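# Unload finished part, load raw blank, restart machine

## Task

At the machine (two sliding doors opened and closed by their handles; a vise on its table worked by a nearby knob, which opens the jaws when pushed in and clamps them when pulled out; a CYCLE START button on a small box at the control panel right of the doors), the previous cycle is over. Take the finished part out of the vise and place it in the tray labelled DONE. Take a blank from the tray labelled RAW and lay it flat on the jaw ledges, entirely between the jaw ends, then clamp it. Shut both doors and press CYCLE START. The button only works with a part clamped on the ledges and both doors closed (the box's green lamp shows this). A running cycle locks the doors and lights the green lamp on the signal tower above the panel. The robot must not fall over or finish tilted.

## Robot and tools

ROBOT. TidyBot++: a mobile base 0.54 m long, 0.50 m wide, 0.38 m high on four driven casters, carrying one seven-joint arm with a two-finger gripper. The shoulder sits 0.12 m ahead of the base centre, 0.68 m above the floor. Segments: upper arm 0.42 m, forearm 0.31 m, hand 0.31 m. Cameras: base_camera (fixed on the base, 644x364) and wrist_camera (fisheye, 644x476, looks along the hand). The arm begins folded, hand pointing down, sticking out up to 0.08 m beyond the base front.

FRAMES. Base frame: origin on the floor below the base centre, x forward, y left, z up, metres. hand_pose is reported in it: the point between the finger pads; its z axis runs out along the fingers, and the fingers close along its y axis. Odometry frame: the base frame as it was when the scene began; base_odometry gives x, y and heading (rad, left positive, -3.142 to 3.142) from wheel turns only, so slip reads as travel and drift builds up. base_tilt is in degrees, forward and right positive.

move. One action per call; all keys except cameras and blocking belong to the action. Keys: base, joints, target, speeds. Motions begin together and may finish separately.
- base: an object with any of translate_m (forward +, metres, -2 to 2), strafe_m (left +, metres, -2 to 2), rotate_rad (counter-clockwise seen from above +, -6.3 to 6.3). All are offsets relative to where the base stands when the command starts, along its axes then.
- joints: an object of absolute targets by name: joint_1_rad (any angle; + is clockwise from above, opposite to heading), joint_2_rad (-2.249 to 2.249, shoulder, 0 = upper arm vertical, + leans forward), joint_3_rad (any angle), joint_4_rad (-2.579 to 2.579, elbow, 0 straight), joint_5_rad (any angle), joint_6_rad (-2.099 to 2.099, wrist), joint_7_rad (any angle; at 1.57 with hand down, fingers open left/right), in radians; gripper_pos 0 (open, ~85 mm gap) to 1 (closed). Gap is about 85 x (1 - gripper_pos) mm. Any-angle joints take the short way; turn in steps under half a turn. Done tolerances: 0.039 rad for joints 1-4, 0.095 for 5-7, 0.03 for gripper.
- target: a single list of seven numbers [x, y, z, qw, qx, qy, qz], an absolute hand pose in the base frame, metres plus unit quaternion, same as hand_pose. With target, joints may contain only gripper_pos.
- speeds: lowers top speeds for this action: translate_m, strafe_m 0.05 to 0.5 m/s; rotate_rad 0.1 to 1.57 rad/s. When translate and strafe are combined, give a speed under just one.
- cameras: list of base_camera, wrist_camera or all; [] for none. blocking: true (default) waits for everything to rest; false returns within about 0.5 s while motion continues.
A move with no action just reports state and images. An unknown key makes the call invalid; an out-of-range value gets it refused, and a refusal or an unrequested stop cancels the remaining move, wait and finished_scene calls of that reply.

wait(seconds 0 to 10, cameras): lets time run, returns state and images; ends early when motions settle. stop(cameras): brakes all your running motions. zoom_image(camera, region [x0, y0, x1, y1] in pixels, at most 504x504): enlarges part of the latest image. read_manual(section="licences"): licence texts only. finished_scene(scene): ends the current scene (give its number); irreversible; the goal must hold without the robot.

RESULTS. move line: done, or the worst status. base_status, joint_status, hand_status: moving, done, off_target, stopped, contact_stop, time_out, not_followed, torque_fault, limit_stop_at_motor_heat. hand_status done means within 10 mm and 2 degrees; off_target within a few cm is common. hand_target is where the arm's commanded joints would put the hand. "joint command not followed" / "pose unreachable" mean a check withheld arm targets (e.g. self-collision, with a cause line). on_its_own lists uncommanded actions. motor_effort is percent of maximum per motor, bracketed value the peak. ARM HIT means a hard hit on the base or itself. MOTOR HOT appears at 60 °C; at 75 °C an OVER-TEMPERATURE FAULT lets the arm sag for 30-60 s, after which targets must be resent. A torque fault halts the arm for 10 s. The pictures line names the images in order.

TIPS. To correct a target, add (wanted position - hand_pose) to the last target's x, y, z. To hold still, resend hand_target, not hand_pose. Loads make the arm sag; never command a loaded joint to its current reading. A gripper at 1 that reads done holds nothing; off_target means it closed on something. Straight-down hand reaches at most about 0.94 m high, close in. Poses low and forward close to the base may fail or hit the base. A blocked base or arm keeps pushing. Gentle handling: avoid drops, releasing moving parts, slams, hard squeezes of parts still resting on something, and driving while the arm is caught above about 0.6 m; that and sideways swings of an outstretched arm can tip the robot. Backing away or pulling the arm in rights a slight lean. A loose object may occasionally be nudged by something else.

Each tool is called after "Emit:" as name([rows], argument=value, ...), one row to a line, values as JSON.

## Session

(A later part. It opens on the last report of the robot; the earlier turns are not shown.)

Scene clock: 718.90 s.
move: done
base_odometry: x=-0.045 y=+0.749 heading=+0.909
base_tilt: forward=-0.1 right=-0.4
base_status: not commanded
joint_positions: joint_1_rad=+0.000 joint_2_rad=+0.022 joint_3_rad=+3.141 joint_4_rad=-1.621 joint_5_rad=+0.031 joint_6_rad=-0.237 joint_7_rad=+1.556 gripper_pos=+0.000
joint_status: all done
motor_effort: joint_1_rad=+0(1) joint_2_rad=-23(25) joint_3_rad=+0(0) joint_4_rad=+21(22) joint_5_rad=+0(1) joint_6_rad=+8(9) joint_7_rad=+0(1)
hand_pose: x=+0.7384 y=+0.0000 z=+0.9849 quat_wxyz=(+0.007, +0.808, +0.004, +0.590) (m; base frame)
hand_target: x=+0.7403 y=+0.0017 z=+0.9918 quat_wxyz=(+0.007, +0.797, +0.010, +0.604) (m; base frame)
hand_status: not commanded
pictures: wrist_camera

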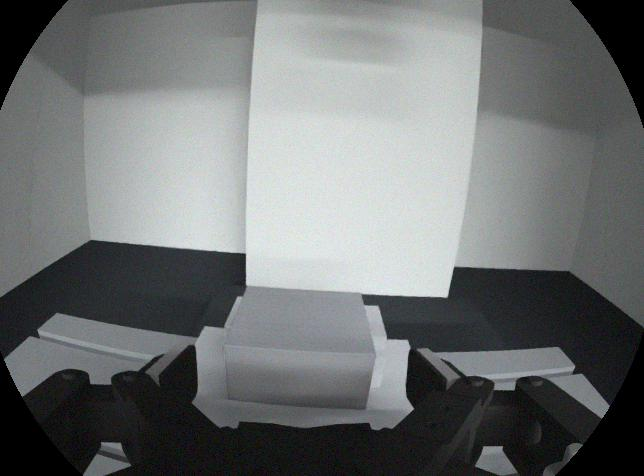

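Emit:
move(joints={"gripper_pos":0.4}, cameras=[])

Emit:
move(joints={"joint_2_rad":-0.06}, cameras=["wrist_camera"])

Scene clock: 725.87 s.
move: done
base_odometry: x=-0.045 y=+0.749 heading=+0.909
base_tilt: forward=-0.1 right=-0.4
base_status: not commanded
joint_positions: joint_1_rad=+0.000 joint_2_rad=+0.022 joint_3_rad=+3.141 joint_4_rad=-1.621 joint_5_rad=+0.031 joint_6_rad=-0.237 joint_7_rad=+1.556 gripper_pos=+0.400
joint_status: all done
motor_effort: joint_1_rad=+0(1) joint_2_rad=-23(23) joint_3_rad=+0(0) joint_4_rad=+21(21) joint_5_rad=+0(1) joint_6_rad=+9(9) joint_7_rad=-1(1)
hand_pose: x=+0.7384 y=+0.0000 z=+0.9849 quat_wxyz=(+0.007, +0.808, +0.004, +0.590) (m; base frame)
hand_target: x=+0.7403 y=+0.0017 z=+0.9918 quat_wxyz=(+0.007, +0.797, +0.010, +0.604) (m; base frame)
hand_status: not commanded
pictures: none
No camera images: "cameras" was empty.

Scene clock: 726.80 s.
move: done
base_odometry: x=-0.045 y=+0.749 heading=+0.909
base_tilt: forward=-0.1 right=-0.4
base_status: not commanded
joint_positions: joint_1_rad=+0.000 joint_2_rad=-0.052 joint_3_rad=+3.141 joint_4_rad=-1.621 joint_5_rad=+0.031 joint_6_rad=-0.235 joint_7_rad=+1.556 gripper_pos=+0.400
joint_status: all done
motor_effort: joint_1_rad=+0(1) joint_2_rad=-21(25) joint_3_rad=+0(0) joint_4_rad=+21(22) joint_5_rad=+0(1) joint_6_rad=+8(9) joint_7_rad=+0(1)
hand_pose: x=+0.7143 y=+0.0000 z=+1.0303 quat_wxyz=(+0.007, +0.785, +0.004, +0.620) (m; base frame)
hand_target: x=+0.7136 y=+0.0017 z=+1.0404 quat_wxyz=(+0.007, +0.772, +0.009, +0.635) (m; base frame)
hand_status: not commanded
pictures: wrist_camera

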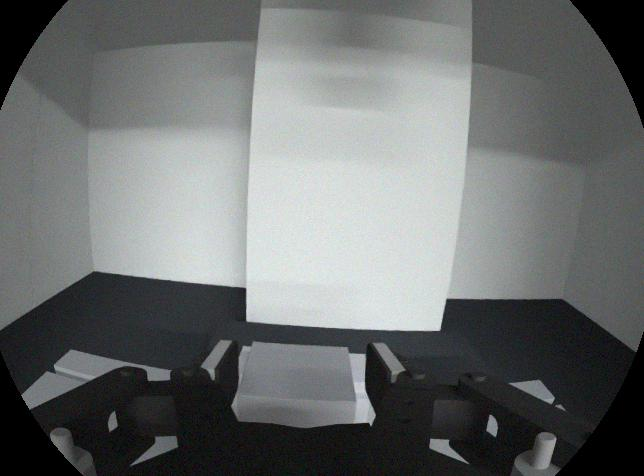

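Emit:
move(joints={"joint_2_rad":0.015,"gripper_pos":0.3}, cameras=[])

Emit:
move(joints={"gripper_pos":0.6}, cameras=["wrist_camera"])

Scene clock: 734.93 s.
move: done
base_odometry: x=-0.045 y=+0.749 heading=+0.909
base_tilt: forward=-0.1 right=-0.4
base_status: not commanded
joint_positions: joint_1_rad=+0.000 joint_2_rad=+0.017 joint_3_rad=+3.141 joint_4_rad=-1.623 joint_5_rad=+0.031 joint_6_rad=-0.235 joint_7_rad=+1.556 gripper_pos=+0.300
joint_status: all done
motor_effort: joint_1_rad=+0(1) joint_2_rad=-23(25) joint_3_rad=+0(0) joint_4_rad=+21(22) joint_5_rad=+0(1) joint_6_rad=+8(9) joint_7_rad=+0(1)
hand_pose: x=+0.7367 y=+0.0000 z=+0.9878 quat_wxyz=(+0.007, +0.806, +0.004, +0.592) (m; base frame)
hand_target: x=+0.7388 y=+0.0017 z=+0.9949 quat_wxyz=(+0.007, +0.796, +0.010, +0.606) (m; base frame)
hand_status: not commanded
pictures: none
No camera images: "cameras" was empty.

Scene clock: 735.63 s.
move: done
base_odometry: x=-0.045 y=+0.749 heading=+0.909
base_tilt: forward=-0.1 right=-0.4
base_status: not commanded
joint_positions: joint_1_rad=+0.000 joint_2_rad=+0.017 joint_3_rad=+3.141 joint_4_rad=-1.623 joint_5_rad=+0.031 joint_6_rad=-0.235 joint_7_rad=+1.556 gripper_pos=+0.600
joint_status: all done
motor_effort: joint_1_rad=-1(1) joint_2_rad=-23(23) joint_3_rad=+0(0) joint_4_rad=+21(21) joint_5_rad=+0(1) joint_6_rad=+8(9) joint_7_rad=+0(1)
hand_pose: x=+0.7367 y=+0.0000 z=+0.9878 quat_wxyz=(+0.007, +0.806, +0.004, +0.592) (m; base frame)
hand_target: x=+0.7388 y=+0.0017 z=+0.9949 quat_wxyz=(+0.007, +0.796, +0.010, +0.606) (m; base frame)
hand_status: not commanded
pictures: wrist_camera

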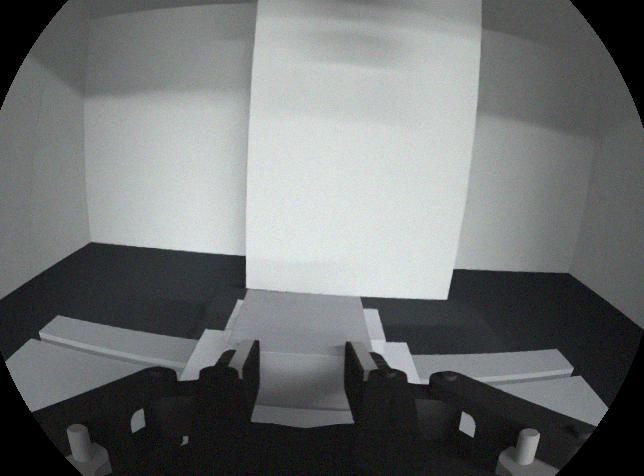

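Emit:
move(joints={"gripper_pos":0}, cameras=[])

Emit:
move(base={"translate_m":0.025}, speeds={"translate_m":0.1}, joints={"joint_2_rad":0.042}, cameras=["wrist_camera"])

Emit:
move(joints={"gripper_pos":0.36}, cameras=["wrist_camera"])

Scene clock: 758.40 s.
move: done
base_odometry: x=-0.045 y=+0.749 heading=+0.909
base_tilt: forward=-0.1 right=-0.4
base_status: not commanded
joint_positions: joint_1_rad=+0.000 joint_2_rad=+0.017 joint_3_rad=+3.141 joint_4_rad=-1.623 joint_5_rad=+0.031 joint_6_rad=-0.235 joint_7_rad=+1.556 gripper_pos=+0.000
joint_status: all done
motor_effort: joint_1_rad=+0(1) joint_2_rad=-23(24) joint_3_rad=+0(0) joint_4_rad=+21(21) joint_5_rad=+0(1) joint_6_rad=+9(9) joint_7_rad=+0(1)
hand_pose: x=+0.7367 y=+0.0000 z=+0.9878 quat_wxyz=(+0.007, +0.806, +0.004, +0.592) (m; base frame)
hand_target: x=+0.7388 y=+0.0017 z=+0.9949 quat_wxyz=(+0.007, +0.796, +0.010, +0.606) (m; base frame)
hand_status: not commanded
pictures: none
No camera images: "cameras" was empty.

Scene clock: 759.20 s.
move: done
base_odometry: x=-0.030 y=+0.769 heading=+0.909
base_tilt: forward=-0.1 right=-0.4
base_status: done
joint_positions: joint_1_rad=+0.000 joint_2_rad=+0.049 joint_3_rad=+3.141 joint_4_rad=-1.624 joint_5_rad=+0.031 joint_6_rad=-0.234 joint_7_rad=+1.556 gripper_pos=+0.000
joint_status: all done
motor_effort: joint_1_rad=+0(1) joint_2_rad=-23(27) joint_3_rad=+0(1) joint_4_rad=+21(22) joint_5_rad=+0(1) joint_6_rad=+7(9) joint_7_rad=-1(1)
hand_pose: x=+0.7460 y=+0.0000 z=+0.9672 quat_wxyz=(+0.007, +0.816, +0.005, +0.579) (m; base frame)
hand_target: x=+0.7470 y=+0.0017 z=+0.9780 quat_wxyz=(+0.006, +0.804, +0.010, +0.595) (m; base frame)
hand_status: not commanded
pictures: wrist_camera

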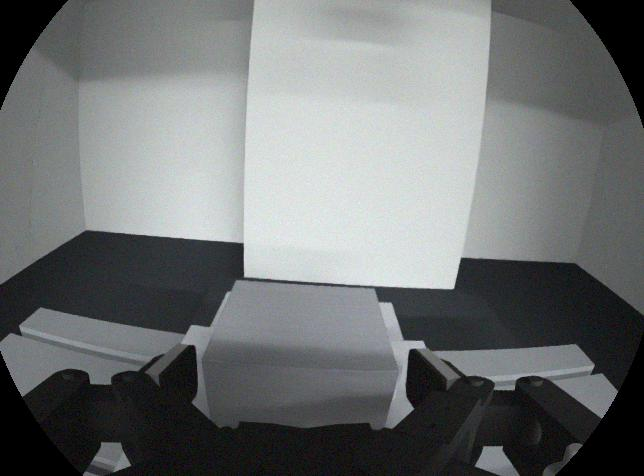

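Scene clock: 759.93 s.
move: off_target
base_odometry: x=-0.030 y=+0.769 heading=+0.909
base_tilt: forward=-0.1 right=-0.4
base_status: not commanded
joint_positions: joint_1_rad=+0.000 joint_2_rad=+0.047 joint_3_rad=+3.140 joint_4_rad=-1.626 joint_5_rad=+0.030 joint_6_rad=-0.234 joint_7_rad=+1.556 gripper_pos=+0.286
joint_status: gripper_pos off_target (ended at +0.286, target +0.360)
motor_effort: joint_1_rad=-1(1) joint_2_rad=-24(24) joint_3_rad=+0(2) joint_4_rad=+21(24) joint_5_rad=+1(1) joint_6_rad=+9(11) joint_7_rad=+0(1)
hand_pose: x=+0.7453 y=+0.0002 z=+0.9676 quat_wxyz=(+0.007, +0.815, +0.004, +0.579) (m; base frame)
hand_target: x=+0.7470 y=+0.0017 z=+0.9780 quat_wxyz=(+0.006, +0.804, +0.010, +0.595) (m; base frame)
hand_status: not commanded
pictures: wrist_camera

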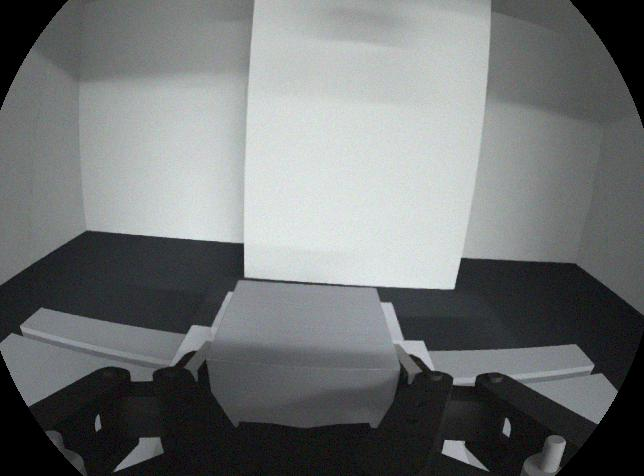

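Gripping part. Lift.

Emit:
move(joints={"joint_2_rad":0.02}, cameras=["wrist_camera"])

Emit:
move(joints={"joint_2_rad":-0.03,"gripper_pos":0.45}, cameras=["wrist_camera"])

Scene clock: 769.73 s.
move: done
base_odometry: x=-0.030 y=+0.769 heading=+0.909
base_tilt: forward=-0.1 right=-0.4
base_status: not commanded
joint_positions: joint_1_rad=+0.000 joint_2_rad=+0.046 joint_3_rad=+3.140 joint_4_rad=-1.626 joint_5_rad=+0.030 joint_6_rad=-0.234 joint_7_rad=+1.556 gripper_pos=+0.286
joint_status: all done
motor_effort: joint_1_rad=-1(1) joint_2_rad=-24(27) joint_3_rad=+0(0) joint_4_rad=+22(23) joint_5_rad=+1(1) joint_6_rad=+9(10) joint_7_rad=+0(0)
hand_pose: x=+0.7450 y=+0.0002 z=+0.9678 quat_wxyz=(+0.007, +0.815, +0.004, +0.579) (m; base frame)
hand_target: x=+0.7403 y=+0.0017 z=+0.9918 quat_wxyz=(+0.007, +0.797, +0.010, +0.604) (m; base frame)
hand_status: not commanded
pictures: wrist_camera

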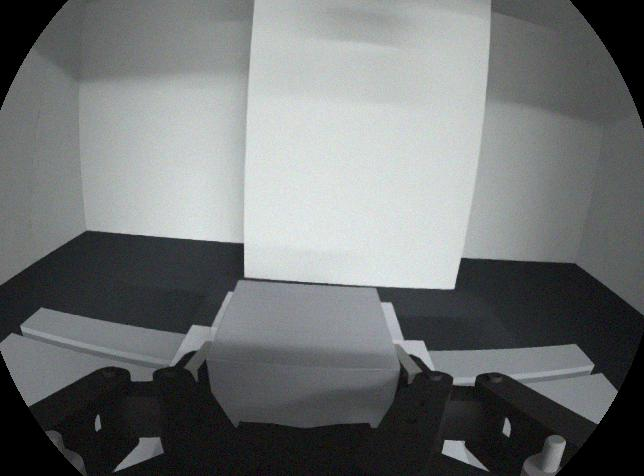

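Scene clock: 770.47 s.
move: off_target
base_odometry: x=-0.030 y=+0.769 heading=+0.909
base_tilt: forward=-0.1 right=-0.4
base_status: not commanded
joint_positions: joint_1_rad=+0.000 joint_2_rad=+0.038 joint_3_rad=+3.140 joint_4_rad=-1.634 joint_5_rad=+0.030 joint_6_rad=-0.233 joint_7_rad=+1.556 gripper_pos=+0.287
joint_status: joint_2_rad off_target (ended at +0.038, target -0.030); gripper_pos off_target (ended at +0.287, target +0.450)
motor_effort: joint_1_rad=+0(1) joint_2_rad=-33(35) joint_3_rad=+0(1) joint_4_rad=+23(25) joint_5_rad=+1(1) joint_6_rad=+9(11) joint_7_rad=+0(0)
hand_pose: x=+0.7419 y=+0.0002 z=+0.9685 quat_wxyz=(+0.007, +0.815, +0.004, +0.580) (m; base frame)
hand_target: x=+0.7241 y=+0.0017 z=+1.0224 quat_wxyz=(+0.007, +0.782, +0.009, +0.624) (m; base frame)
hand_status: not commanded
pictures: wrist_camera

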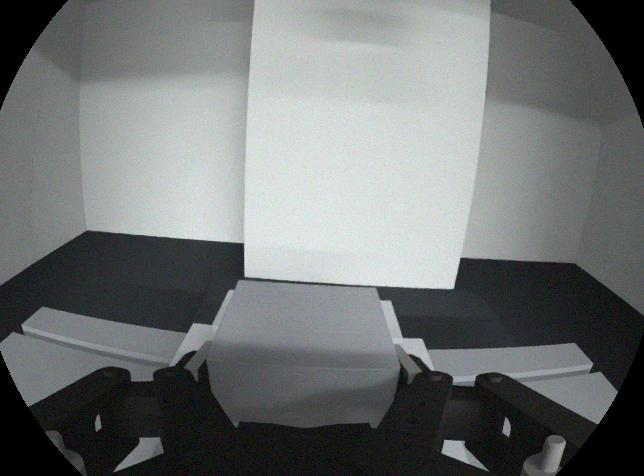

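Emit:
move(joints={"joint_2_rad":0.03,"joint_4_rad":-1.487,"joint_6_rad":-0.35}, cameras=["wrist_camera"])

Scene clock: 787.43 s.
move: off_target
base_odometry: x=-0.030 y=+0.769 heading=+0.909
base_tilt: forward=-0.1 right=-0.4
base_status: not commanded
joint_positions: joint_1_rad=+0.000 joint_2_rad=+0.048 joint_3_rad=+3.140 joint_4_rad=-1.526 joint_5_rad=+0.030 joint_6_rad=-0.347 joint_7_rad=+1.556 gripper_pos=+0.287
joint_status: joint_4_rad off_target (ended at -1.526, target -1.487); the others done
motor_effort: joint_1_rad=-1(1) joint_2_rad=-29(34) joint_3_rad=+0(1) joint_4_rad=+25(27) joint_5_rad=+0(1) joint_6_rad=+12(13) joint_7_rad=+0(1)
hand_pose: x=+0.7458 y=-0.0009 z=+0.9945 quat_wxyz=(+0.008, +0.819, +0.003, +0.573) (m; base frame)
hand_target: x=+0.7433 y=+0.0020 z=+1.0284 quat_wxyz=(+0.006, +0.804, +0.010, +0.595) (m; base frame)
hand_status: not commanded
pictures: wrist_camera

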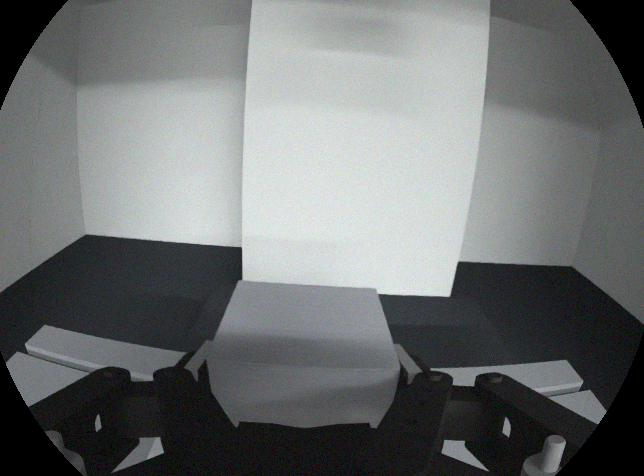

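Emit:
move(joints={"joint_2_rad":0.01,"joint_4_rad":-1.37,"joint_6_rad":-0.47,"gripper_pos":0.8}, cameras=[])

Emit:
move(base={"translate_m":-0.45}, speeds={"translate_m":0.25}, cameras=["wrist_camera"])

Scene clock: 797.33 s.
move: off_target
base_odometry: x=-0.030 y=+0.769 heading=+0.909
base_tilt: forward=-0.1 right=-0.4
base_status: not commanded
joint_positions: joint_1_rad=+0.000 joint_2_rad=+0.045 joint_3_rad=+3.140 joint_4_rad=-1.408 joint_5_rad=+0.030 joint_6_rad=-0.464 joint_7_rad=+1.556 gripper_pos=+0.287
joint_status: gripper_pos off_target (ended at +0.287, target +0.800); the others done
motor_effort: joint_1_rad=+0(1) joint_2_rad=-29(31) joint_3_rad=+0(0) joint_4_rad=+25(27) joint_5_rad=+1(1) joint_6_rad=+11(13) joint_7_rad=+0(1)
hand_pose: x=+0.7429 y=-0.0019 z=+1.0334 quat_wxyz=(+0.008, +0.818, +0.002, +0.575) (m; base frame)
hand_target: x=+0.7311 y=+0.0022 z=+1.0764 quat_wxyz=(+0.006, +0.799, +0.010, +0.602) (m; base frame)
hand_status: not commanded
pictures: none
No camera images: "cameras" was empty.

Scene clock: 800.03 s.
move: done
base_odometry: x=-0.306 y=+0.414 heading=+0.909
base_tilt: forward=-0.1 right=-0.4
base_status: done
joint_positions: joint_1_rad=+0.000 joint_2_rad=+0.039 joint_3_rad=+3.140 joint_4_rad=-1.408 joint_5_rad=+0.030 joint_6_rad=-0.470 joint_7_rad=+1.556 gripper_pos=+0.287
joint_status: not commanded
motor_effort: joint_1_rad=+0(2) joint_2_rad=-28(33) joint_3_rad=+0(2) joint_4_rad=+25(26) joint_5_rad=+1(1) joint_6_rad=+11(13) joint_7_rad=+0(1)
hand_pose: x=+0.7402 y=-0.0020 z=+1.0356 quat_wxyz=(+0.009, +0.818, +0.002, +0.575) (m; base frame)
hand_target: x=+0.7311 y=+0.0022 z=+1.0764 quat_wxyz=(+0.006, +0.799, +0.010, +0.602) (m; base frame)
hand_status: not commanded
pictures: wrist_camera

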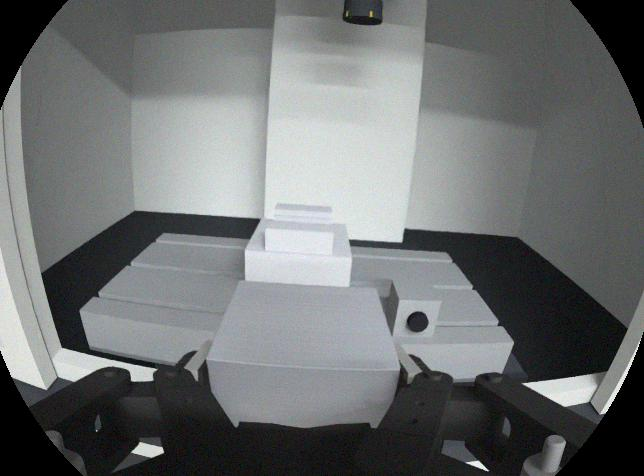

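Emit:
move(base={"translate_m":-0.15}, joints={"joint_2_rad":-0.3,"joint_4_rad":-1.7,"joint_6_rad":-0.45}, cameras=[])

Emit:
move(base={"rotate_rad":3.14}, speeds={"rotate_rad":0.9})

Scene clock: 808.90 s.
move: done
base_odometry: x=-0.399 y=+0.295 heading=+0.909
base_tilt: forward=-0.1 right=-0.4
base_status: done
joint_positions: joint_1_rad=+0.000 joint_2_rad=-0.279 joint_3_rad=+3.140 joint_4_rad=-1.705 joint_5_rad=+0.030 joint_6_rad=-0.470 joint_7_rad=+1.556 gripper_pos=+0.287
joint_status: all done
motor_effort: joint_1_rad=+0(1) joint_2_rad=-15(33) joint_3_rad=+0(1) joint_4_rad=+25(26) joint_5_rad=+1(1) joint_6_rad=+12(13) joint_7_rad=+0(1)
hand_pose: x=+0.6091 y=-0.0021 z=+1.0322 quat_wxyz=(+0.009, +0.812, +0.002, +0.583) (m; base frame)
hand_target: x=+0.6037 y=+0.0022 z=+1.0514 quat_wxyz=(+0.006, +0.799, +0.010, +0.602) (m; base frame)
hand_status: not commanded
pictures: none
No camera images: "cameras" was empty.

Scene clock: 813.23 s.
move: done
base_odometry: x=-0.399 y=+0.295 heading=-2.234
base_tilt: forward=-0.1 right=-0.4
base_status: done
joint_positions: joint_1_rad=-0.001 joint_2_rad=-0.279 joint_3_rad=+3.140 joint_4_rad=-1.705 joint_5_rad=+0.030 joint_6_rad=-0.470 joint_7_rad=+1.556 gripper_pos=+0.287
joint_status: not commanded
motor_effort: joint_1_rad=-1(2) joint_2_rad=-15(17) joint_3_rad=+0(3) joint_4_rad=+25(26) joint_5_rad=+1(1) joint_6_rad=+12(13) joint_7_rad=+0(1)
hand_pose: x=+0.6091 y=-0.0016 z=+1.0321 quat_wxyz=(+0.009, +0.812, +0.002, +0.583) (m; base frame)
hand_target: x=+0.6037 y=+0.0022 z=+1.0514 quat_wxyz=(+0.006, +0.799, +0.010, +0.602) (m; base frame)
hand_status: not commanded
pictures: base_camera, wrist_camera

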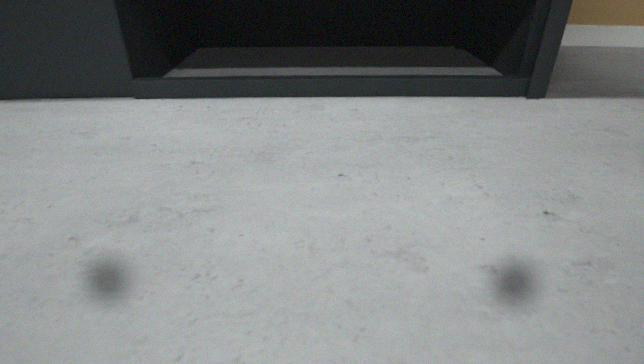

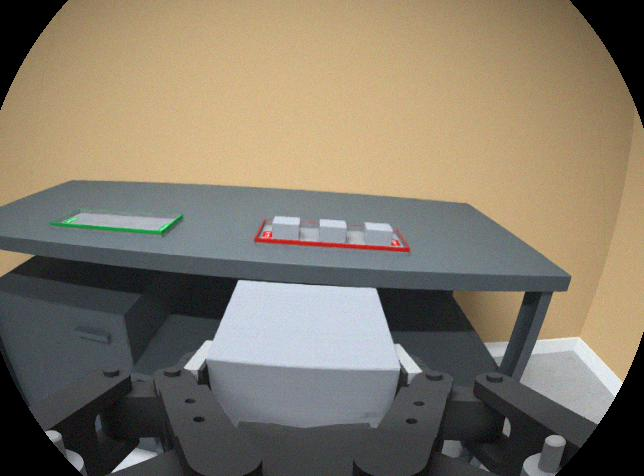

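Emit:
zoom_image(camera="wrist_camera", region=[40, 190, 200, 250])

Emit:
zoom_image(camera="wrist_camera", region=[250, 200, 420, 264])

Scaled by 3.150.

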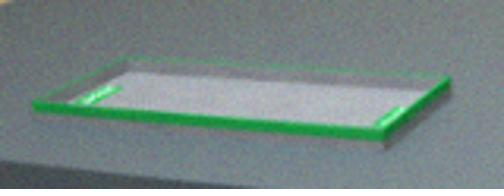

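Scaled by 2.965.

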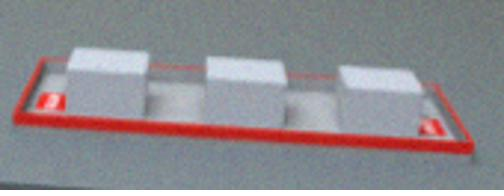

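Emit:
move(base={"strafe_m":0.6,"translate_m":0.12})

Emit:
zoom_image(camera="wrist_camera", region=[200, 180, 440, 280])

Scene clock: 831.20 s.
move: done
base_odometry: x=+0.000 y=-0.169 heading=-2.234
base_tilt: forward=-0.1 right=-0.4
base_status: done
joint_positions: joint_1_rad=-0.003 joint_2_rad=-0.279 joint_3_rad=+3.135 joint_4_rad=-1.706 joint_5_rad=+0.029 joint_6_rad=-0.470 joint_7_rad=+1.556 gripper_pos=+0.287
joint_status: not commanded
motor_effort: joint_1_rad=+0(2) joint_2_rad=-15(16) joint_3_rad=+1(4) joint_4_rad=+25(26) joint_5_rad=+0(1) joint_6_rad=+12(13) joint_7_rad=+0(1)
hand_pose: x=+0.6090 y=+0.0023 z=+1.0320 quat_wxyz=(+0.007, +0.812, +0.005, +0.583) (m; base frame)
hand_target: x=+0.6037 y=+0.0022 z=+1.0514 quat_wxyz=(+0.006, +0.799, +0.010, +0.602) (m; base frame)
hand_status: not commanded
pictures: base_camera, wrist_camera

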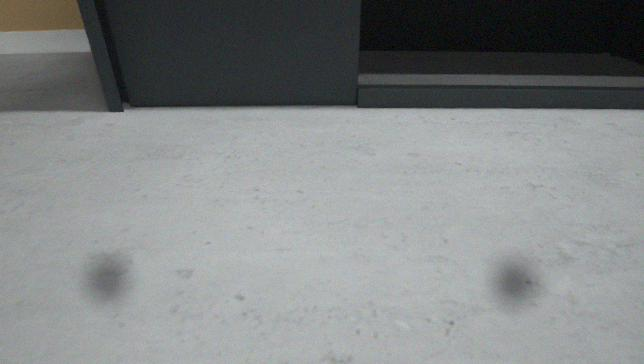

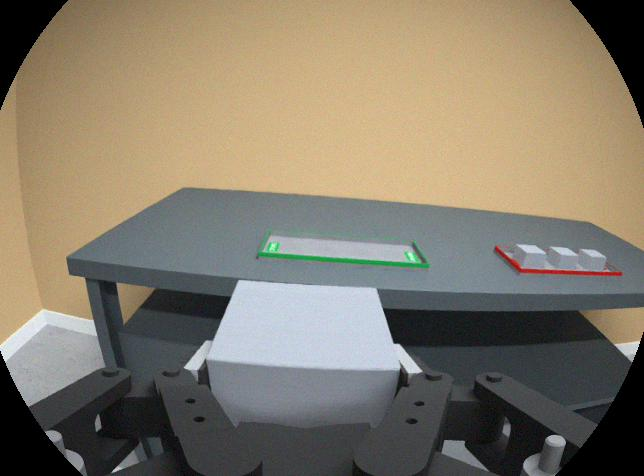

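Scaled by 2.100.

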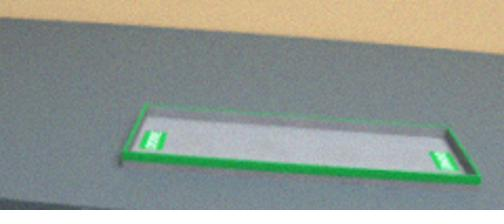

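Emit:
move(base={"strafe_m":-0.1,"translate_m":0.3}, speeds={"translate_m":0.3})

Scene clock: 862.10 s.
move: done
base_odometry: x=-0.263 y=-0.344 heading=-2.234
base_tilt: forward=-0.1 right=-0.4
base_status: done
joint_positions: joint_1_rad=-0.003 joint_2_rad=-0.274 joint_3_rad=+3.135 joint_4_rad=-1.707 joint_5_rad=+0.029 joint_6_rad=-0.470 joint_7_rad=+1.556 gripper_pos=+0.287
joint_status: not commanded
motor_effort: joint_1_rad=+0(1) joint_2_rad=-15(19) joint_3_rad=+0(2) joint_4_rad=+25(26) joint_5_rad=+0(1) joint_6_rad=+12(12) joint_7_rad=+0(1)
hand_pose: x=+0.6108 y=+0.0023 z=+1.0285 quat_wxyz=(+0.007, +0.814, +0.005, +0.580) (m; base frame)
hand_target: x=+0.6037 y=+0.0022 z=+1.0514 quat_wxyz=(+0.006, +0.799, +0.010, +0.602) (m; base frame)
hand_status: not commanded
pictures: base_camera, wrist_camera

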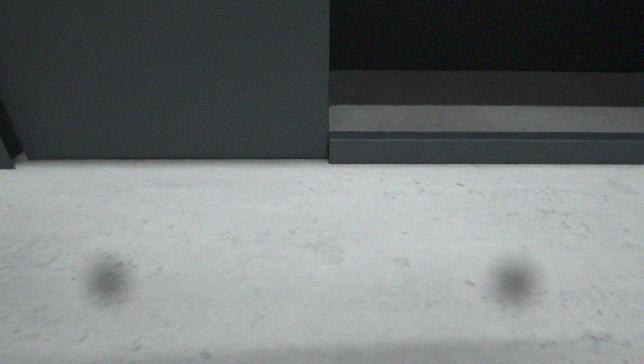

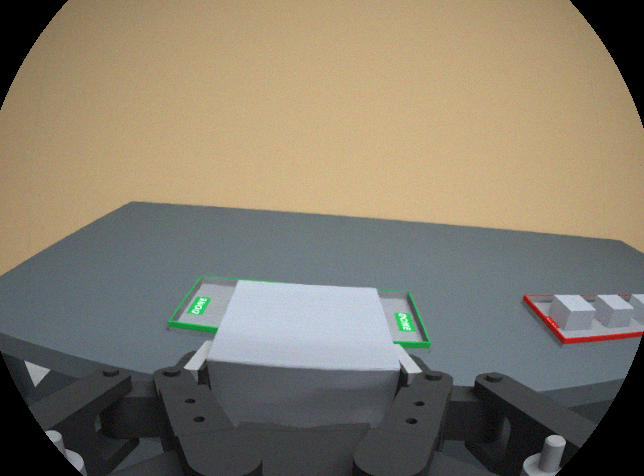

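Emit:
move(base={"translate_m":0.45}, speeds={"translate_m":0.25}, cameras=[])

Emit:
move(joints={"joint_2_rad":-0.125,"joint_4_rad":-1.98,"joint_6_rad":-0.01})

Scene clock: 883.00 s.
move: done
base_odometry: x=-0.540 y=-0.699 heading=-2.234
base_tilt: forward=-0.1 right=-0.4
base_status: done
joint_positions: joint_1_rad=-0.003 joint_2_rad=-0.273 joint_3_rad=+3.135 joint_4_rad=-1.708 joint_5_rad=+0.029 joint_6_rad=-0.470 joint_7_rad=+1.556 gripper_pos=+0.287
joint_status: not commanded
motor_effort: joint_1_rad=+0(1) joint_2_rad=-15(19) joint_3_rad=+1(2) joint_4_rad=+25(26) joint_5_rad=+1(1) joint_6_rad=+12(13) joint_7_rad=+0(1)
hand_pose: x=+0.6111 y=+0.0023 z=+1.0274 quat_wxyz=(+0.007, +0.815, +0.005, +0.580) (m; base frame)
hand_target: x=+0.6037 y=+0.0022 z=+1.0514 quat_wxyz=(+0.006, +0.799, +0.010, +0.602) (m; base frame)
hand_status: not commanded
pictures: none
No camera images: "cameras" was empty.

Scene clock: 884.67 s.
move: done
base_odometry: x=-0.540 y=-0.699 heading=-2.234
base_tilt: forward=-0.1 right=-0.4
base_status: not commanded
joint_positions: joint_1_rad=-0.003 joint_2_rad=-0.096 joint_3_rad=+3.135 joint_4_rad=-1.994 joint_5_rad=+0.029 joint_6_rad=-0.091 joint_7_rad=+1.556 gripper_pos=+0.287
joint_status: all done
motor_effort: joint_1_rad=+0(1) joint_2_rad=-22(25) joint_3_rad=+0(1) joint_4_rad=+24(27) joint_5_rad=+0(1) joint_6_rad=+11(13) joint_7_rad=+0(1)
hand_pose: x=+0.6608 y=+0.0057 z=+0.8735 quat_wxyz=(+0.003, +0.838, +0.009, +0.545) (m; base frame)
hand_target: x=+0.6662 y=+0.0014 z=+0.9209 quat_wxyz=(+0.007, +0.803, +0.009, +0.596) (m; base frame)
hand_status: not commanded
pictures: base_camera, wrist_camera

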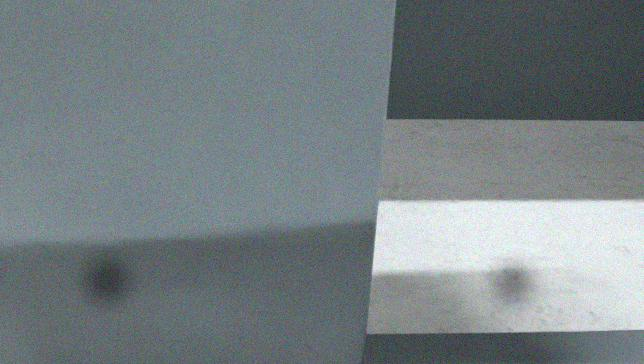

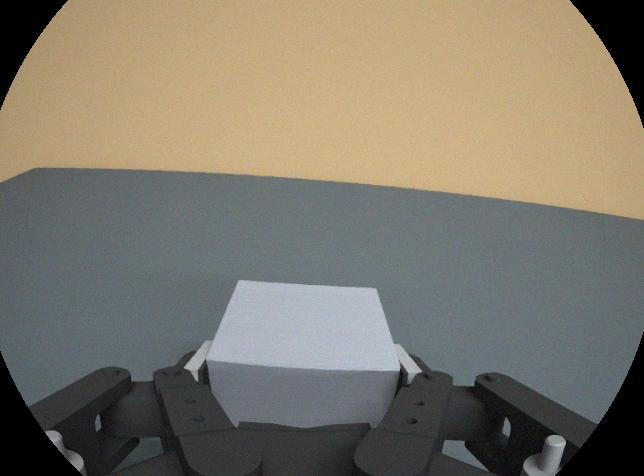

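Emit:
move(joints={"joint_2_rad":-0.09,"joint_4_rad":-2.06,"joint_6_rad":0.15}, cameras=[])

Emit:
move(joints={"joint_2_rad":-0.05,"joint_4_rad":-2.13,"joint_6_rad":0.24})

Scene clock: 898.03 s.
move: done
base_odometry: x=-0.540 y=-0.699 heading=-2.234
base_tilt: forward=-0.1 right=-0.4
base_status: not commanded
joint_positions: joint_1_rad=-0.003 joint_2_rad=-0.073 joint_3_rad=+3.135 joint_4_rad=-2.067 joint_5_rad=+0.029 joint_6_rad=+0.072 joint_7_rad=+1.556 gripper_pos=+0.287
joint_status: all done
motor_effort: joint_1_rad=+0(1) joint_2_rad=-21(23) joint_3_rad=+0(1) joint_4_rad=+24(25) joint_5_rad=+0(0) joint_6_rad=+12(13) joint_7_rad=+0(1)
hand_pose: x=+0.6671 y=+0.0072 z=+0.8656 quat_wxyz=(+0.001, +0.820, +0.010, +0.573) (m; base frame)
hand_target: x=+0.6725 y=+0.0011 z=+0.9019 quat_wxyz=(+0.008, +0.789, +0.009, +0.614) (m; base frame)
hand_status: not commanded
pictures: none
No camera images: "cameras" was empty.

Scene clock: 898.83 s.
move: done
base_odometry: x=-0.540 y=-0.699 heading=-2.234
base_tilt: forward=-0.1 right=-0.4
base_status: not commanded
joint_positions: joint_1_rad=-0.003 joint_2_rad=-0.046 joint_3_rad=+3.135 joint_4_rad=-2.127 joint_5_rad=+0.029 joint_6_rad=+0.171 joint_7_rad=+1.556 gripper_pos=+0.287
joint_status: all done
motor_effort: joint_1_rad=+0(1) joint_2_rad=-20(23) joint_3_rad=+0(0) joint_4_rad=+22(24) joint_5_rad=+0(0) joint_6_rad=+10(13) joint_7_rad=-1(1)
hand_pose: x=+0.6674 y=+0.0081 z=+0.8450 quat_wxyz=(+0.000, +0.816, +0.011, +0.578) (m; base frame)
hand_target: x=+0.6725 y=+0.0009 z=+0.8660 quat_wxyz=(+0.008, +0.796, +0.009, +0.606) (m; base frame)
hand_status: not commanded
pictures: base_camera, wrist_camera

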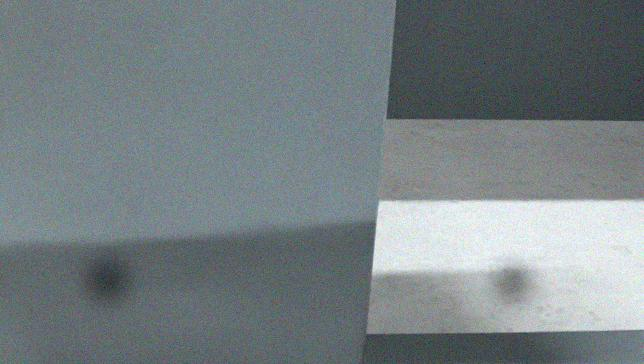

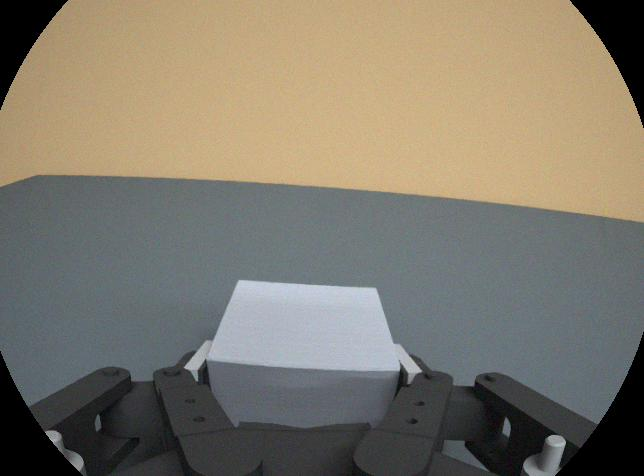

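Emit:
move(joints={"joint_2_rad":-0.025,"joint_4_rad":-2.165,"joint_6_rad":0.3}, cameras=[])

Emit:
move(joints={"joint_2_rad":0.0,"joint_4_rad":-2.2,"joint_6_rad":0.36})

Scene clock: 907.73 s.
move: done
base_odometry: x=-0.540 y=-0.699 heading=-2.234
base_tilt: forward=-0.1 right=-0.4
base_status: not commanded
joint_positions: joint_1_rad=-0.003 joint_2_rad=-0.034 joint_3_rad=+3.135 joint_4_rad=-2.153 joint_5_rad=+0.029 joint_6_rad=+0.245 joint_7_rad=+1.556 gripper_pos=+0.287
joint_status: all done
motor_effort: joint_1_rad=-1(1) joint_2_rad=-19(21) joint_3_rad=+0(0) joint_4_rad=+19(22) joint_5_rad=+0(0) joint_6_rad=+9(11) joint_7_rad=+0(1)
hand_pose: x=+0.6698 y=+0.0087 z=+0.8451 quat_wxyz=(-0.001, +0.806, +0.012, +0.592) (m; base frame)
hand_target: x=+0.6734 y=+0.0008 z=+0.8502 quat_wxyz=(+0.008, +0.796, +0.009, +0.606) (m; base frame)
hand_status: not commanded
pictures: none
No camera images: "cameras" was empty.

Scene clock: 908.40 s.
move: done
base_odometry: x=-0.540 y=-0.699 heading=-2.234
base_tilt: forward=-0.1 right=-0.4
base_status: not commanded
joint_positions: joint_1_rad=-0.003 joint_2_rad=-0.021 joint_3_rad=+3.135 joint_4_rad=-2.179 joint_5_rad=+0.029 joint_6_rad=+0.317 joint_7_rad=+1.556 gripper_pos=+0.287
joint_status: all done
motor_effort: joint_1_rad=-1(1) joint_2_rad=-16(19) joint_3_rad=+0(1) joint_4_rad=+17(20) joint_5_rad=+0(0) joint_6_rad=+8(9) joint_7_rad=-1(1)
hand_pose: x=+0.6716 y=+0.0094 z=+0.8453 quat_wxyz=(-0.002, +0.796, +0.012, +0.605) (m; base frame)
hand_target: x=+0.6732 y=+0.0007 z=+0.8348 quat_wxyz=(+0.008, +0.796, +0.009, +0.606) (m; base frame)
hand_status: not commanded
pictures: base_camera, wrist_camera

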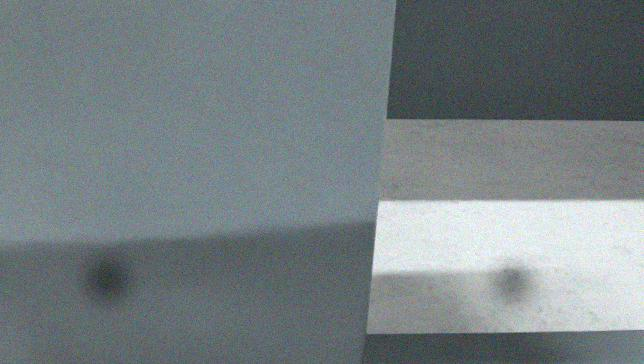

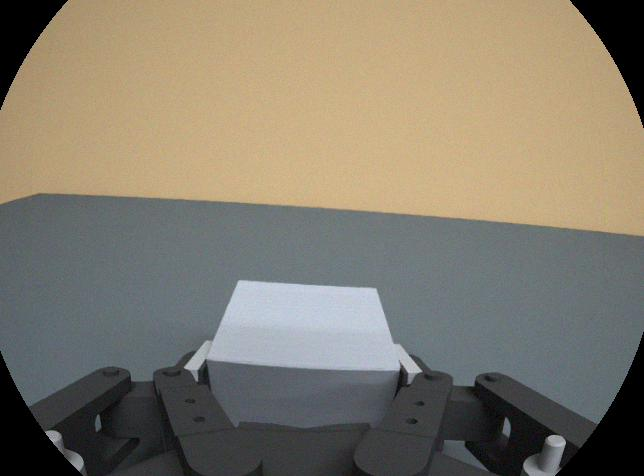

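Emit:
move(joints={"joint_2_rad":-0.08,"joint_4_rad":-1.98,"joint_6_rad":-0.2}, cameras=[])

Emit:
move(base={"translate_m":-0.1}, speeds={"translate_m":0.2}, joints={"joint_2_rad":-0.15}, cameras=["wrist_camera"])

Scene clock: 928.00 s.
move: done
base_odometry: x=-0.540 y=-0.699 heading=-2.234
base_tilt: forward=-0.1 right=-0.4
base_status: not commanded
joint_positions: joint_1_rad=-0.004 joint_2_rad=-0.069 joint_3_rad=+3.135 joint_4_rad=-1.984 joint_5_rad=+0.028 joint_6_rad=-0.139 joint_7_rad=+1.556 gripper_pos=+0.287
joint_status: all done
motor_effort: joint_1_rad=+0(2) joint_2_rad=-16(18) joint_3_rad=+1(3) joint_4_rad=+16(18) joint_5_rad=+1(1) joint_6_rad=+5(8) joint_7_rad=+0(1)
hand_pose: x=+0.6615 y=+0.0063 z=+0.8507 quat_wxyz=(+0.002, +0.856, +0.010, +0.517) (m; base frame)
hand_target: x=+0.6516 y=+0.0017 z=+0.8424 quat_wxyz=(+0.005, +0.867, +0.010, +0.498) (m; base frame)
hand_status: not commanded
pictures: none
No camera images: "cameras" was empty.

Scene clock: 929.13 s.
move: done
base_odometry: x=-0.479 y=-0.620 heading=-2.234
base_tilt: forward=-0.1 right=-0.4
base_status: done
joint_positions: joint_1_rad=-0.004 joint_2_rad=-0.117 joint_3_rad=+3.135 joint_4_rad=-1.993 joint_5_rad=+0.028 joint_6_rad=-0.199 joint_7_rad=+1.556 gripper_pos=+0.288
joint_status: all done
motor_effort: joint_1_rad=+0(1) joint_2_rad=-21(23) joint_3_rad=+0(1) joint_4_rad=+24(25) joint_5_rad=+0(1) joint_6_rad=+11(12) joint_7_rad=+0(1)
hand_pose: x=+0.6423 y=+0.0056 z=+0.8549 quat_wxyz=(+0.003, +0.861, +0.009, +0.508) (m; base frame)
hand_target: x=+0.6390 y=+0.0017 z=+0.8793 quat_wxyz=(+0.006, +0.849, +0.010, +0.528) (m; base frame)
hand_status: not commanded
pictures: wrist_camera

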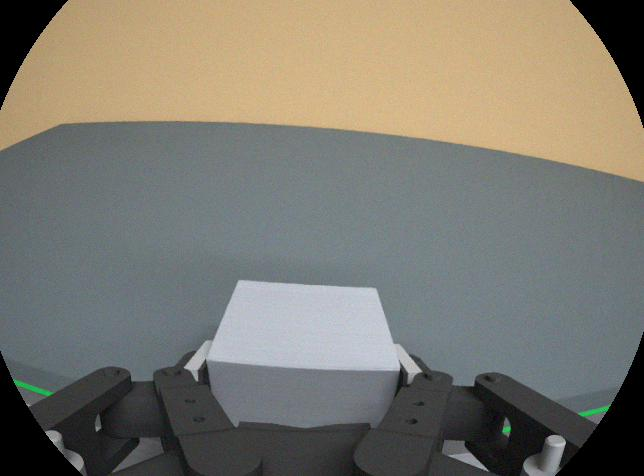

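Emit:
move(joints={"joint_2_rad":-0.3,"joint_4_rad":-1.7,"joint_6_rad":-0.45}, cameras=[])

Emit:
move(base={"translate_m":-0.25}, speeds={"translate_m":0.3}, cameras=["wrist_camera"])

Scene clock: 947.63 s.
move: done
base_odometry: x=-0.479 y=-0.620 heading=-2.234
base_tilt: forward=-0.1 right=-0.4
base_status: not commanded
joint_positions: joint_1_rad=-0.004 joint_2_rad=-0.278 joint_3_rad=+3.135 joint_4_rad=-1.733 joint_5_rad=+0.028 joint_6_rad=-0.444 joint_7_rad=+1.556 gripper_pos=+0.288
joint_status: all done
motor_effort: joint_1_rad=-1(1) joint_2_rad=-16(23) joint_3_rad=+1(1) joint_4_rad=+25(27) joint_5_rad=+1(1) joint_6_rad=+12(13) joint_7_rad=+0(1)
hand_pose: x=+0.6105 y=+0.0036 z=+1.0220 quat_wxyz=(+0.006, +0.813, +0.006, +0.582) (m; base frame)
hand_target: x=+0.6037 y=+0.0022 z=+1.0514 quat_wxyz=(+0.006, +0.799, +0.010, +0.602) (m; base frame)
hand_status: not commanded
pictures: none
No camera images: "cameras" was empty.

Scene clock: 949.30 s.
move: done
base_odometry: x=-0.325 y=-0.423 heading=-2.234
base_tilt: forward=-0.2 right=-0.4
base_status: done
joint_positions: joint_1_rad=-0.004 joint_2_rad=-0.280 joint_3_rad=+3.135 joint_4_rad=-1.733 joint_5_rad=+0.028 joint_6_rad=-0.449 joint_7_rad=+1.556 gripper_pos=+0.288
joint_status: not commanded
motor_effort: joint_1_rad=+0(1) joint_2_rad=-15(20) joint_3_rad=+0(1) joint_4_rad=+25(26) joint_5_rad=+1(1) joint_6_rad=+13(13) joint_7_rad=+0(1)
hand_pose: x=+0.6091 y=+0.0036 z=+1.0217 quat_wxyz=(+0.006, +0.814, +0.006, +0.581) (m; base frame)
hand_target: x=+0.6037 y=+0.0022 z=+1.0514 quat_wxyz=(+0.006, +0.799, +0.010, +0.602) (m; base frame)
hand_status: not commanded
pictures: wrist_camera

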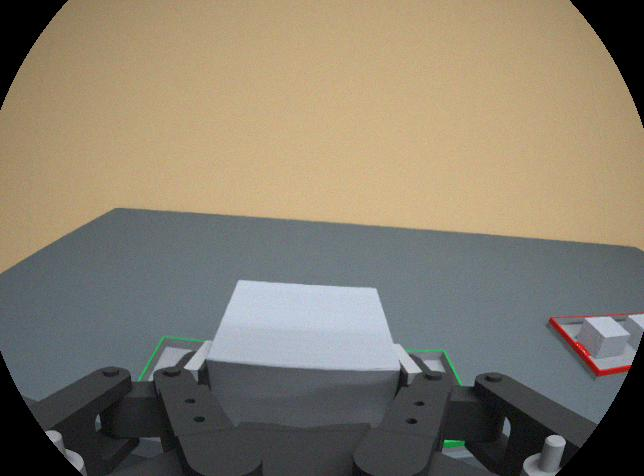

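Emit:
move(joints={"joint_2_rad":-0.16,"joint_4_rad":-1.98,"joint_6_rad":0.04}, cameras=["wrist_camera"])

Scene clock: 980.77 s.
move: done
base_odometry: x=-0.325 y=-0.423 heading=-2.234
base_tilt: forward=-0.1 right=-0.4
base_status: not commanded
joint_positions: joint_1_rad=-0.004 joint_2_rad=-0.134 joint_3_rad=+3.135 joint_4_rad=-1.993 joint_5_rad=+0.028 joint_6_rad=-0.042 joint_7_rad=+1.556 gripper_pos=+0.288
joint_status: all done
motor_effort: joint_1_rad=+0(1) joint_2_rad=-20(24) joint_3_rad=+0(1) joint_4_rad=+25(27) joint_5_rad=+0(1) joint_6_rad=+12(13) joint_7_rad=-1(1)
hand_pose: x=+0.6586 y=+0.0072 z=+0.9082 quat_wxyz=(+0.002, +0.814, +0.010, +0.581) (m; base frame)
hand_target: x=+0.6611 y=+0.0013 z=+0.9550 quat_wxyz=(+0.007, +0.777, +0.009, +0.629) (m; base frame)
hand_status: not commanded
pictures: wrist_camera

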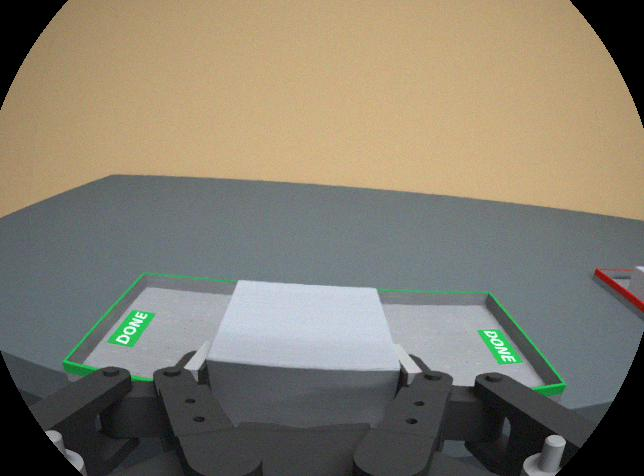

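Emit:
move(base={"translate_m":0.14}, speeds={"translate_m":0.2}, cameras=["wrist_camera"])

Emit:
move(joints={"joint_2_rad":-0.09,"joint_4_rad":-2.06,"joint_6_rad":0.15}, cameras=["wrist_camera"])

Emit:
move(joints={"joint_2_rad":-0.05,"joint_4_rad":-2.13,"joint_6_rad":0.24}, cameras=["wrist_camera"])

Scene clock: 994.23 s.
move: done
base_odometry: x=-0.411 y=-0.533 heading=-2.233
base_tilt: forward=-0.1 right=-0.4
base_status: done
joint_positions: joint_1_rad=-0.004 joint_2_rad=-0.132 joint_3_rad=+3.135 joint_4_rad=-1.993 joint_5_rad=+0.028 joint_6_rad=-0.035 joint_7_rad=+1.556 gripper_pos=+0.288
joint_status: not commanded
motor_effort: joint_1_rad=+0(1) joint_2_rad=-20(23) joint_3_rad=+0(1) joint_4_rad=+25(26) joint_5_rad=+0(0) joint_6_rad=+12(13) joint_7_rad=+0(1)
hand_pose: x=+0.6597 y=+0.0072 z=+0.9089 quat_wxyz=(+0.001, +0.813, +0.010, +0.583) (m; base frame)
hand_target: x=+0.6611 y=+0.0013 z=+0.9550 quat_wxyz=(+0.007, +0.777, +0.009, +0.629) (m; base frame)
hand_status: not commanded
pictures: wrist_camera

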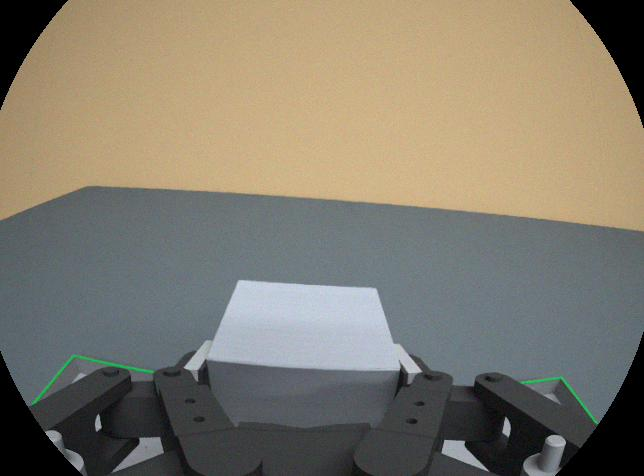

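Scene clock: 995.43 s.
move: done
base_odometry: x=-0.411 y=-0.533 heading=-2.233
base_tilt: forward=-0.1 right=-0.4
base_status: not commanded
joint_positions: joint_1_rad=-0.004 joint_2_rad=-0.066 joint_3_rad=+3.135 joint_4_rad=-2.070 joint_5_rad=+0.028 joint_6_rad=+0.075 joint_7_rad=+1.556 gripper_pos=+0.288
joint_status: all done
motor_effort: joint_1_rad=+0(1) joint_2_rad=-21(25) joint_3_rad=+0(1) joint_4_rad=+24(26) joint_5_rad=+0(1) joint_6_rad=+11(13) joint_7_rad=+0(1)
hand_pose: x=+0.6679 y=+0.0082 z=+0.8601 quat_wxyz=(+0.000, +0.822, +0.011, +0.570) (m; base frame)
hand_target: x=+0.6725 y=+0.0011 z=+0.9019 quat_wxyz=(+0.008, +0.789, +0.009, +0.614) (m; base frame)
hand_status: not commanded
pictures: wrist_camera

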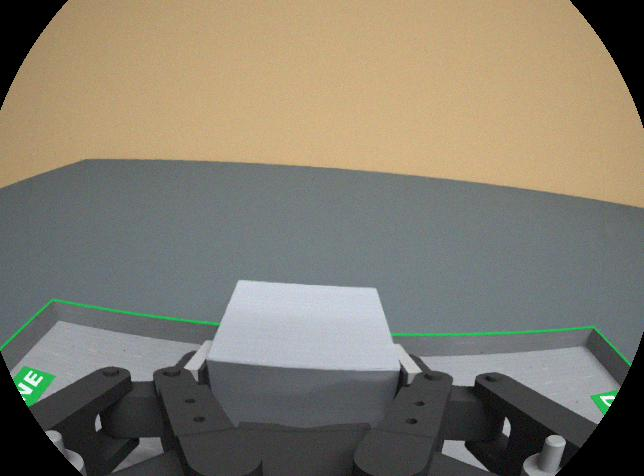

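Scene clock: 996.23 s.
move: done
base_odometry: x=-0.411 y=-0.533 heading=-2.233
base_tilt: forward=-0.1 right=-0.4
base_status: not commanded
joint_positions: joint_1_rad=-0.004 joint_2_rad=-0.049 joint_3_rad=+3.135 joint_4_rad=-2.126 joint_5_rad=+0.028 joint_6_rad=+0.173 joint_7_rad=+1.557 gripper_pos=+0.288
joint_status: all done
motor_effort: joint_1_rad=-1(1) joint_2_rad=-20(23) joint_3_rad=+0(0) joint_4_rad=+21(24) joint_5_rad=+0(1) joint_6_rad=+10(12) joint_7_rad=+0(1)
hand_pose: x=+0.6673 y=+0.0090 z=+0.8474 quat_wxyz=(-0.001, +0.815, +0.011, +0.580) (m; base frame)
hand_target: x=+0.6725 y=+0.0009 z=+0.8660 quat_wxyz=(+0.008, +0.796, +0.009, +0.606) (m; base frame)
hand_status: not commanded
pictures: wrist_camera

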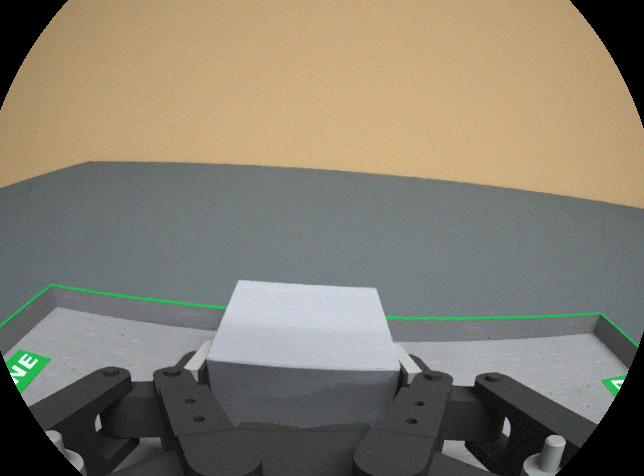

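Emit:
move(joints={"joint_2_rad":-0.03,"joint_4_rad":-2.155,"joint_6_rad":0.245,"gripper_pos":0.34}, cameras=[])

Emit:
move(joints={"gripper_pos":0}, cameras=["wrist_camera"])

Scene clock: 1003.33 s.
move: off_target
base_odometry: x=-0.411 y=-0.533 heading=-2.233
base_tilt: forward=-0.1 right=-0.4
base_status: not commanded
joint_positions: joint_1_rad=-0.004 joint_2_rad=-0.047 joint_3_rad=+3.135 joint_4_rad=-2.136 joint_5_rad=+0.028 joint_6_rad=+0.194 joint_7_rad=+1.557 gripper_pos=+0.288
joint_status: gripper_pos off_target (ended at +0.288, target +0.340); the others done
motor_effort: joint_1_rad=-2(2) joint_2_rad=-17(20) joint_3_rad=-1(1) joint_4_rad=+19(22) joint_5_rad=+0(0) joint_6_rad=+9(10) joint_7_rad=-1(1)
hand_pose: x=+0.6671 y=+0.0090 z=+0.8472 quat_wxyz=(-0.001, +0.812, +0.011, +0.584) (m; base frame)
hand_target: x=+0.6702 y=+0.0009 z=+0.8422 quat_wxyz=(+0.007, +0.808, +0.009, +0.590) (m; base frame)
hand_status: not commanded
pictures: none
No camera images: "cameras" was empty.

Scene clock: 1004.07 s.
move: done
base_odometry: x=-0.411 y=-0.533 heading=-2.233
base_tilt: forward=-0.1 right=-0.4
base_status: not commanded
joint_positions: joint_1_rad=-0.004 joint_2_rad=-0.041 joint_3_rad=+3.135 joint_4_rad=-2.137 joint_5_rad=+0.028 joint_6_rad=+0.196 joint_7_rad=+1.557 gripper_pos=+0.000
joint_status: all done
motor_effort: joint_1_rad=+0(2) joint_2_rad=-19(19) joint_3_rad=+0(1) joint_4_rad=+19(19) joint_5_rad=+0(0) joint_6_rad=+8(9) joint_7_rad=+0(1)
hand_pose: x=+0.6683 y=+0.0090 z=+0.8440 quat_wxyz=(-0.001, +0.813, +0.011, +0.582) (m; base frame)
hand_target: x=+0.6702 y=+0.0009 z=+0.8422 quat_wxyz=(+0.007, +0.808, +0.009, +0.590) (m; base frame)
hand_status: not commanded
pictures: wrist_camera

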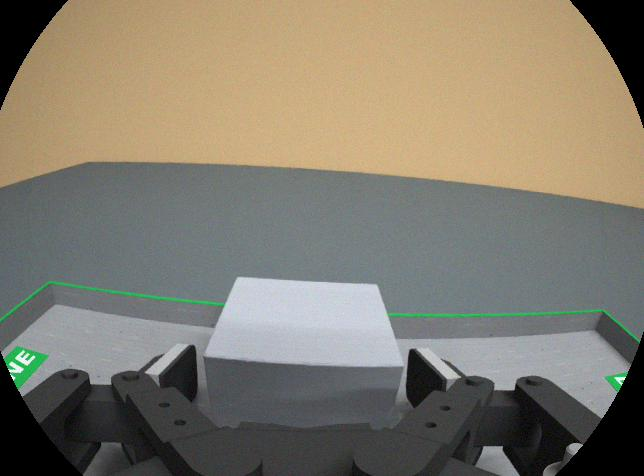

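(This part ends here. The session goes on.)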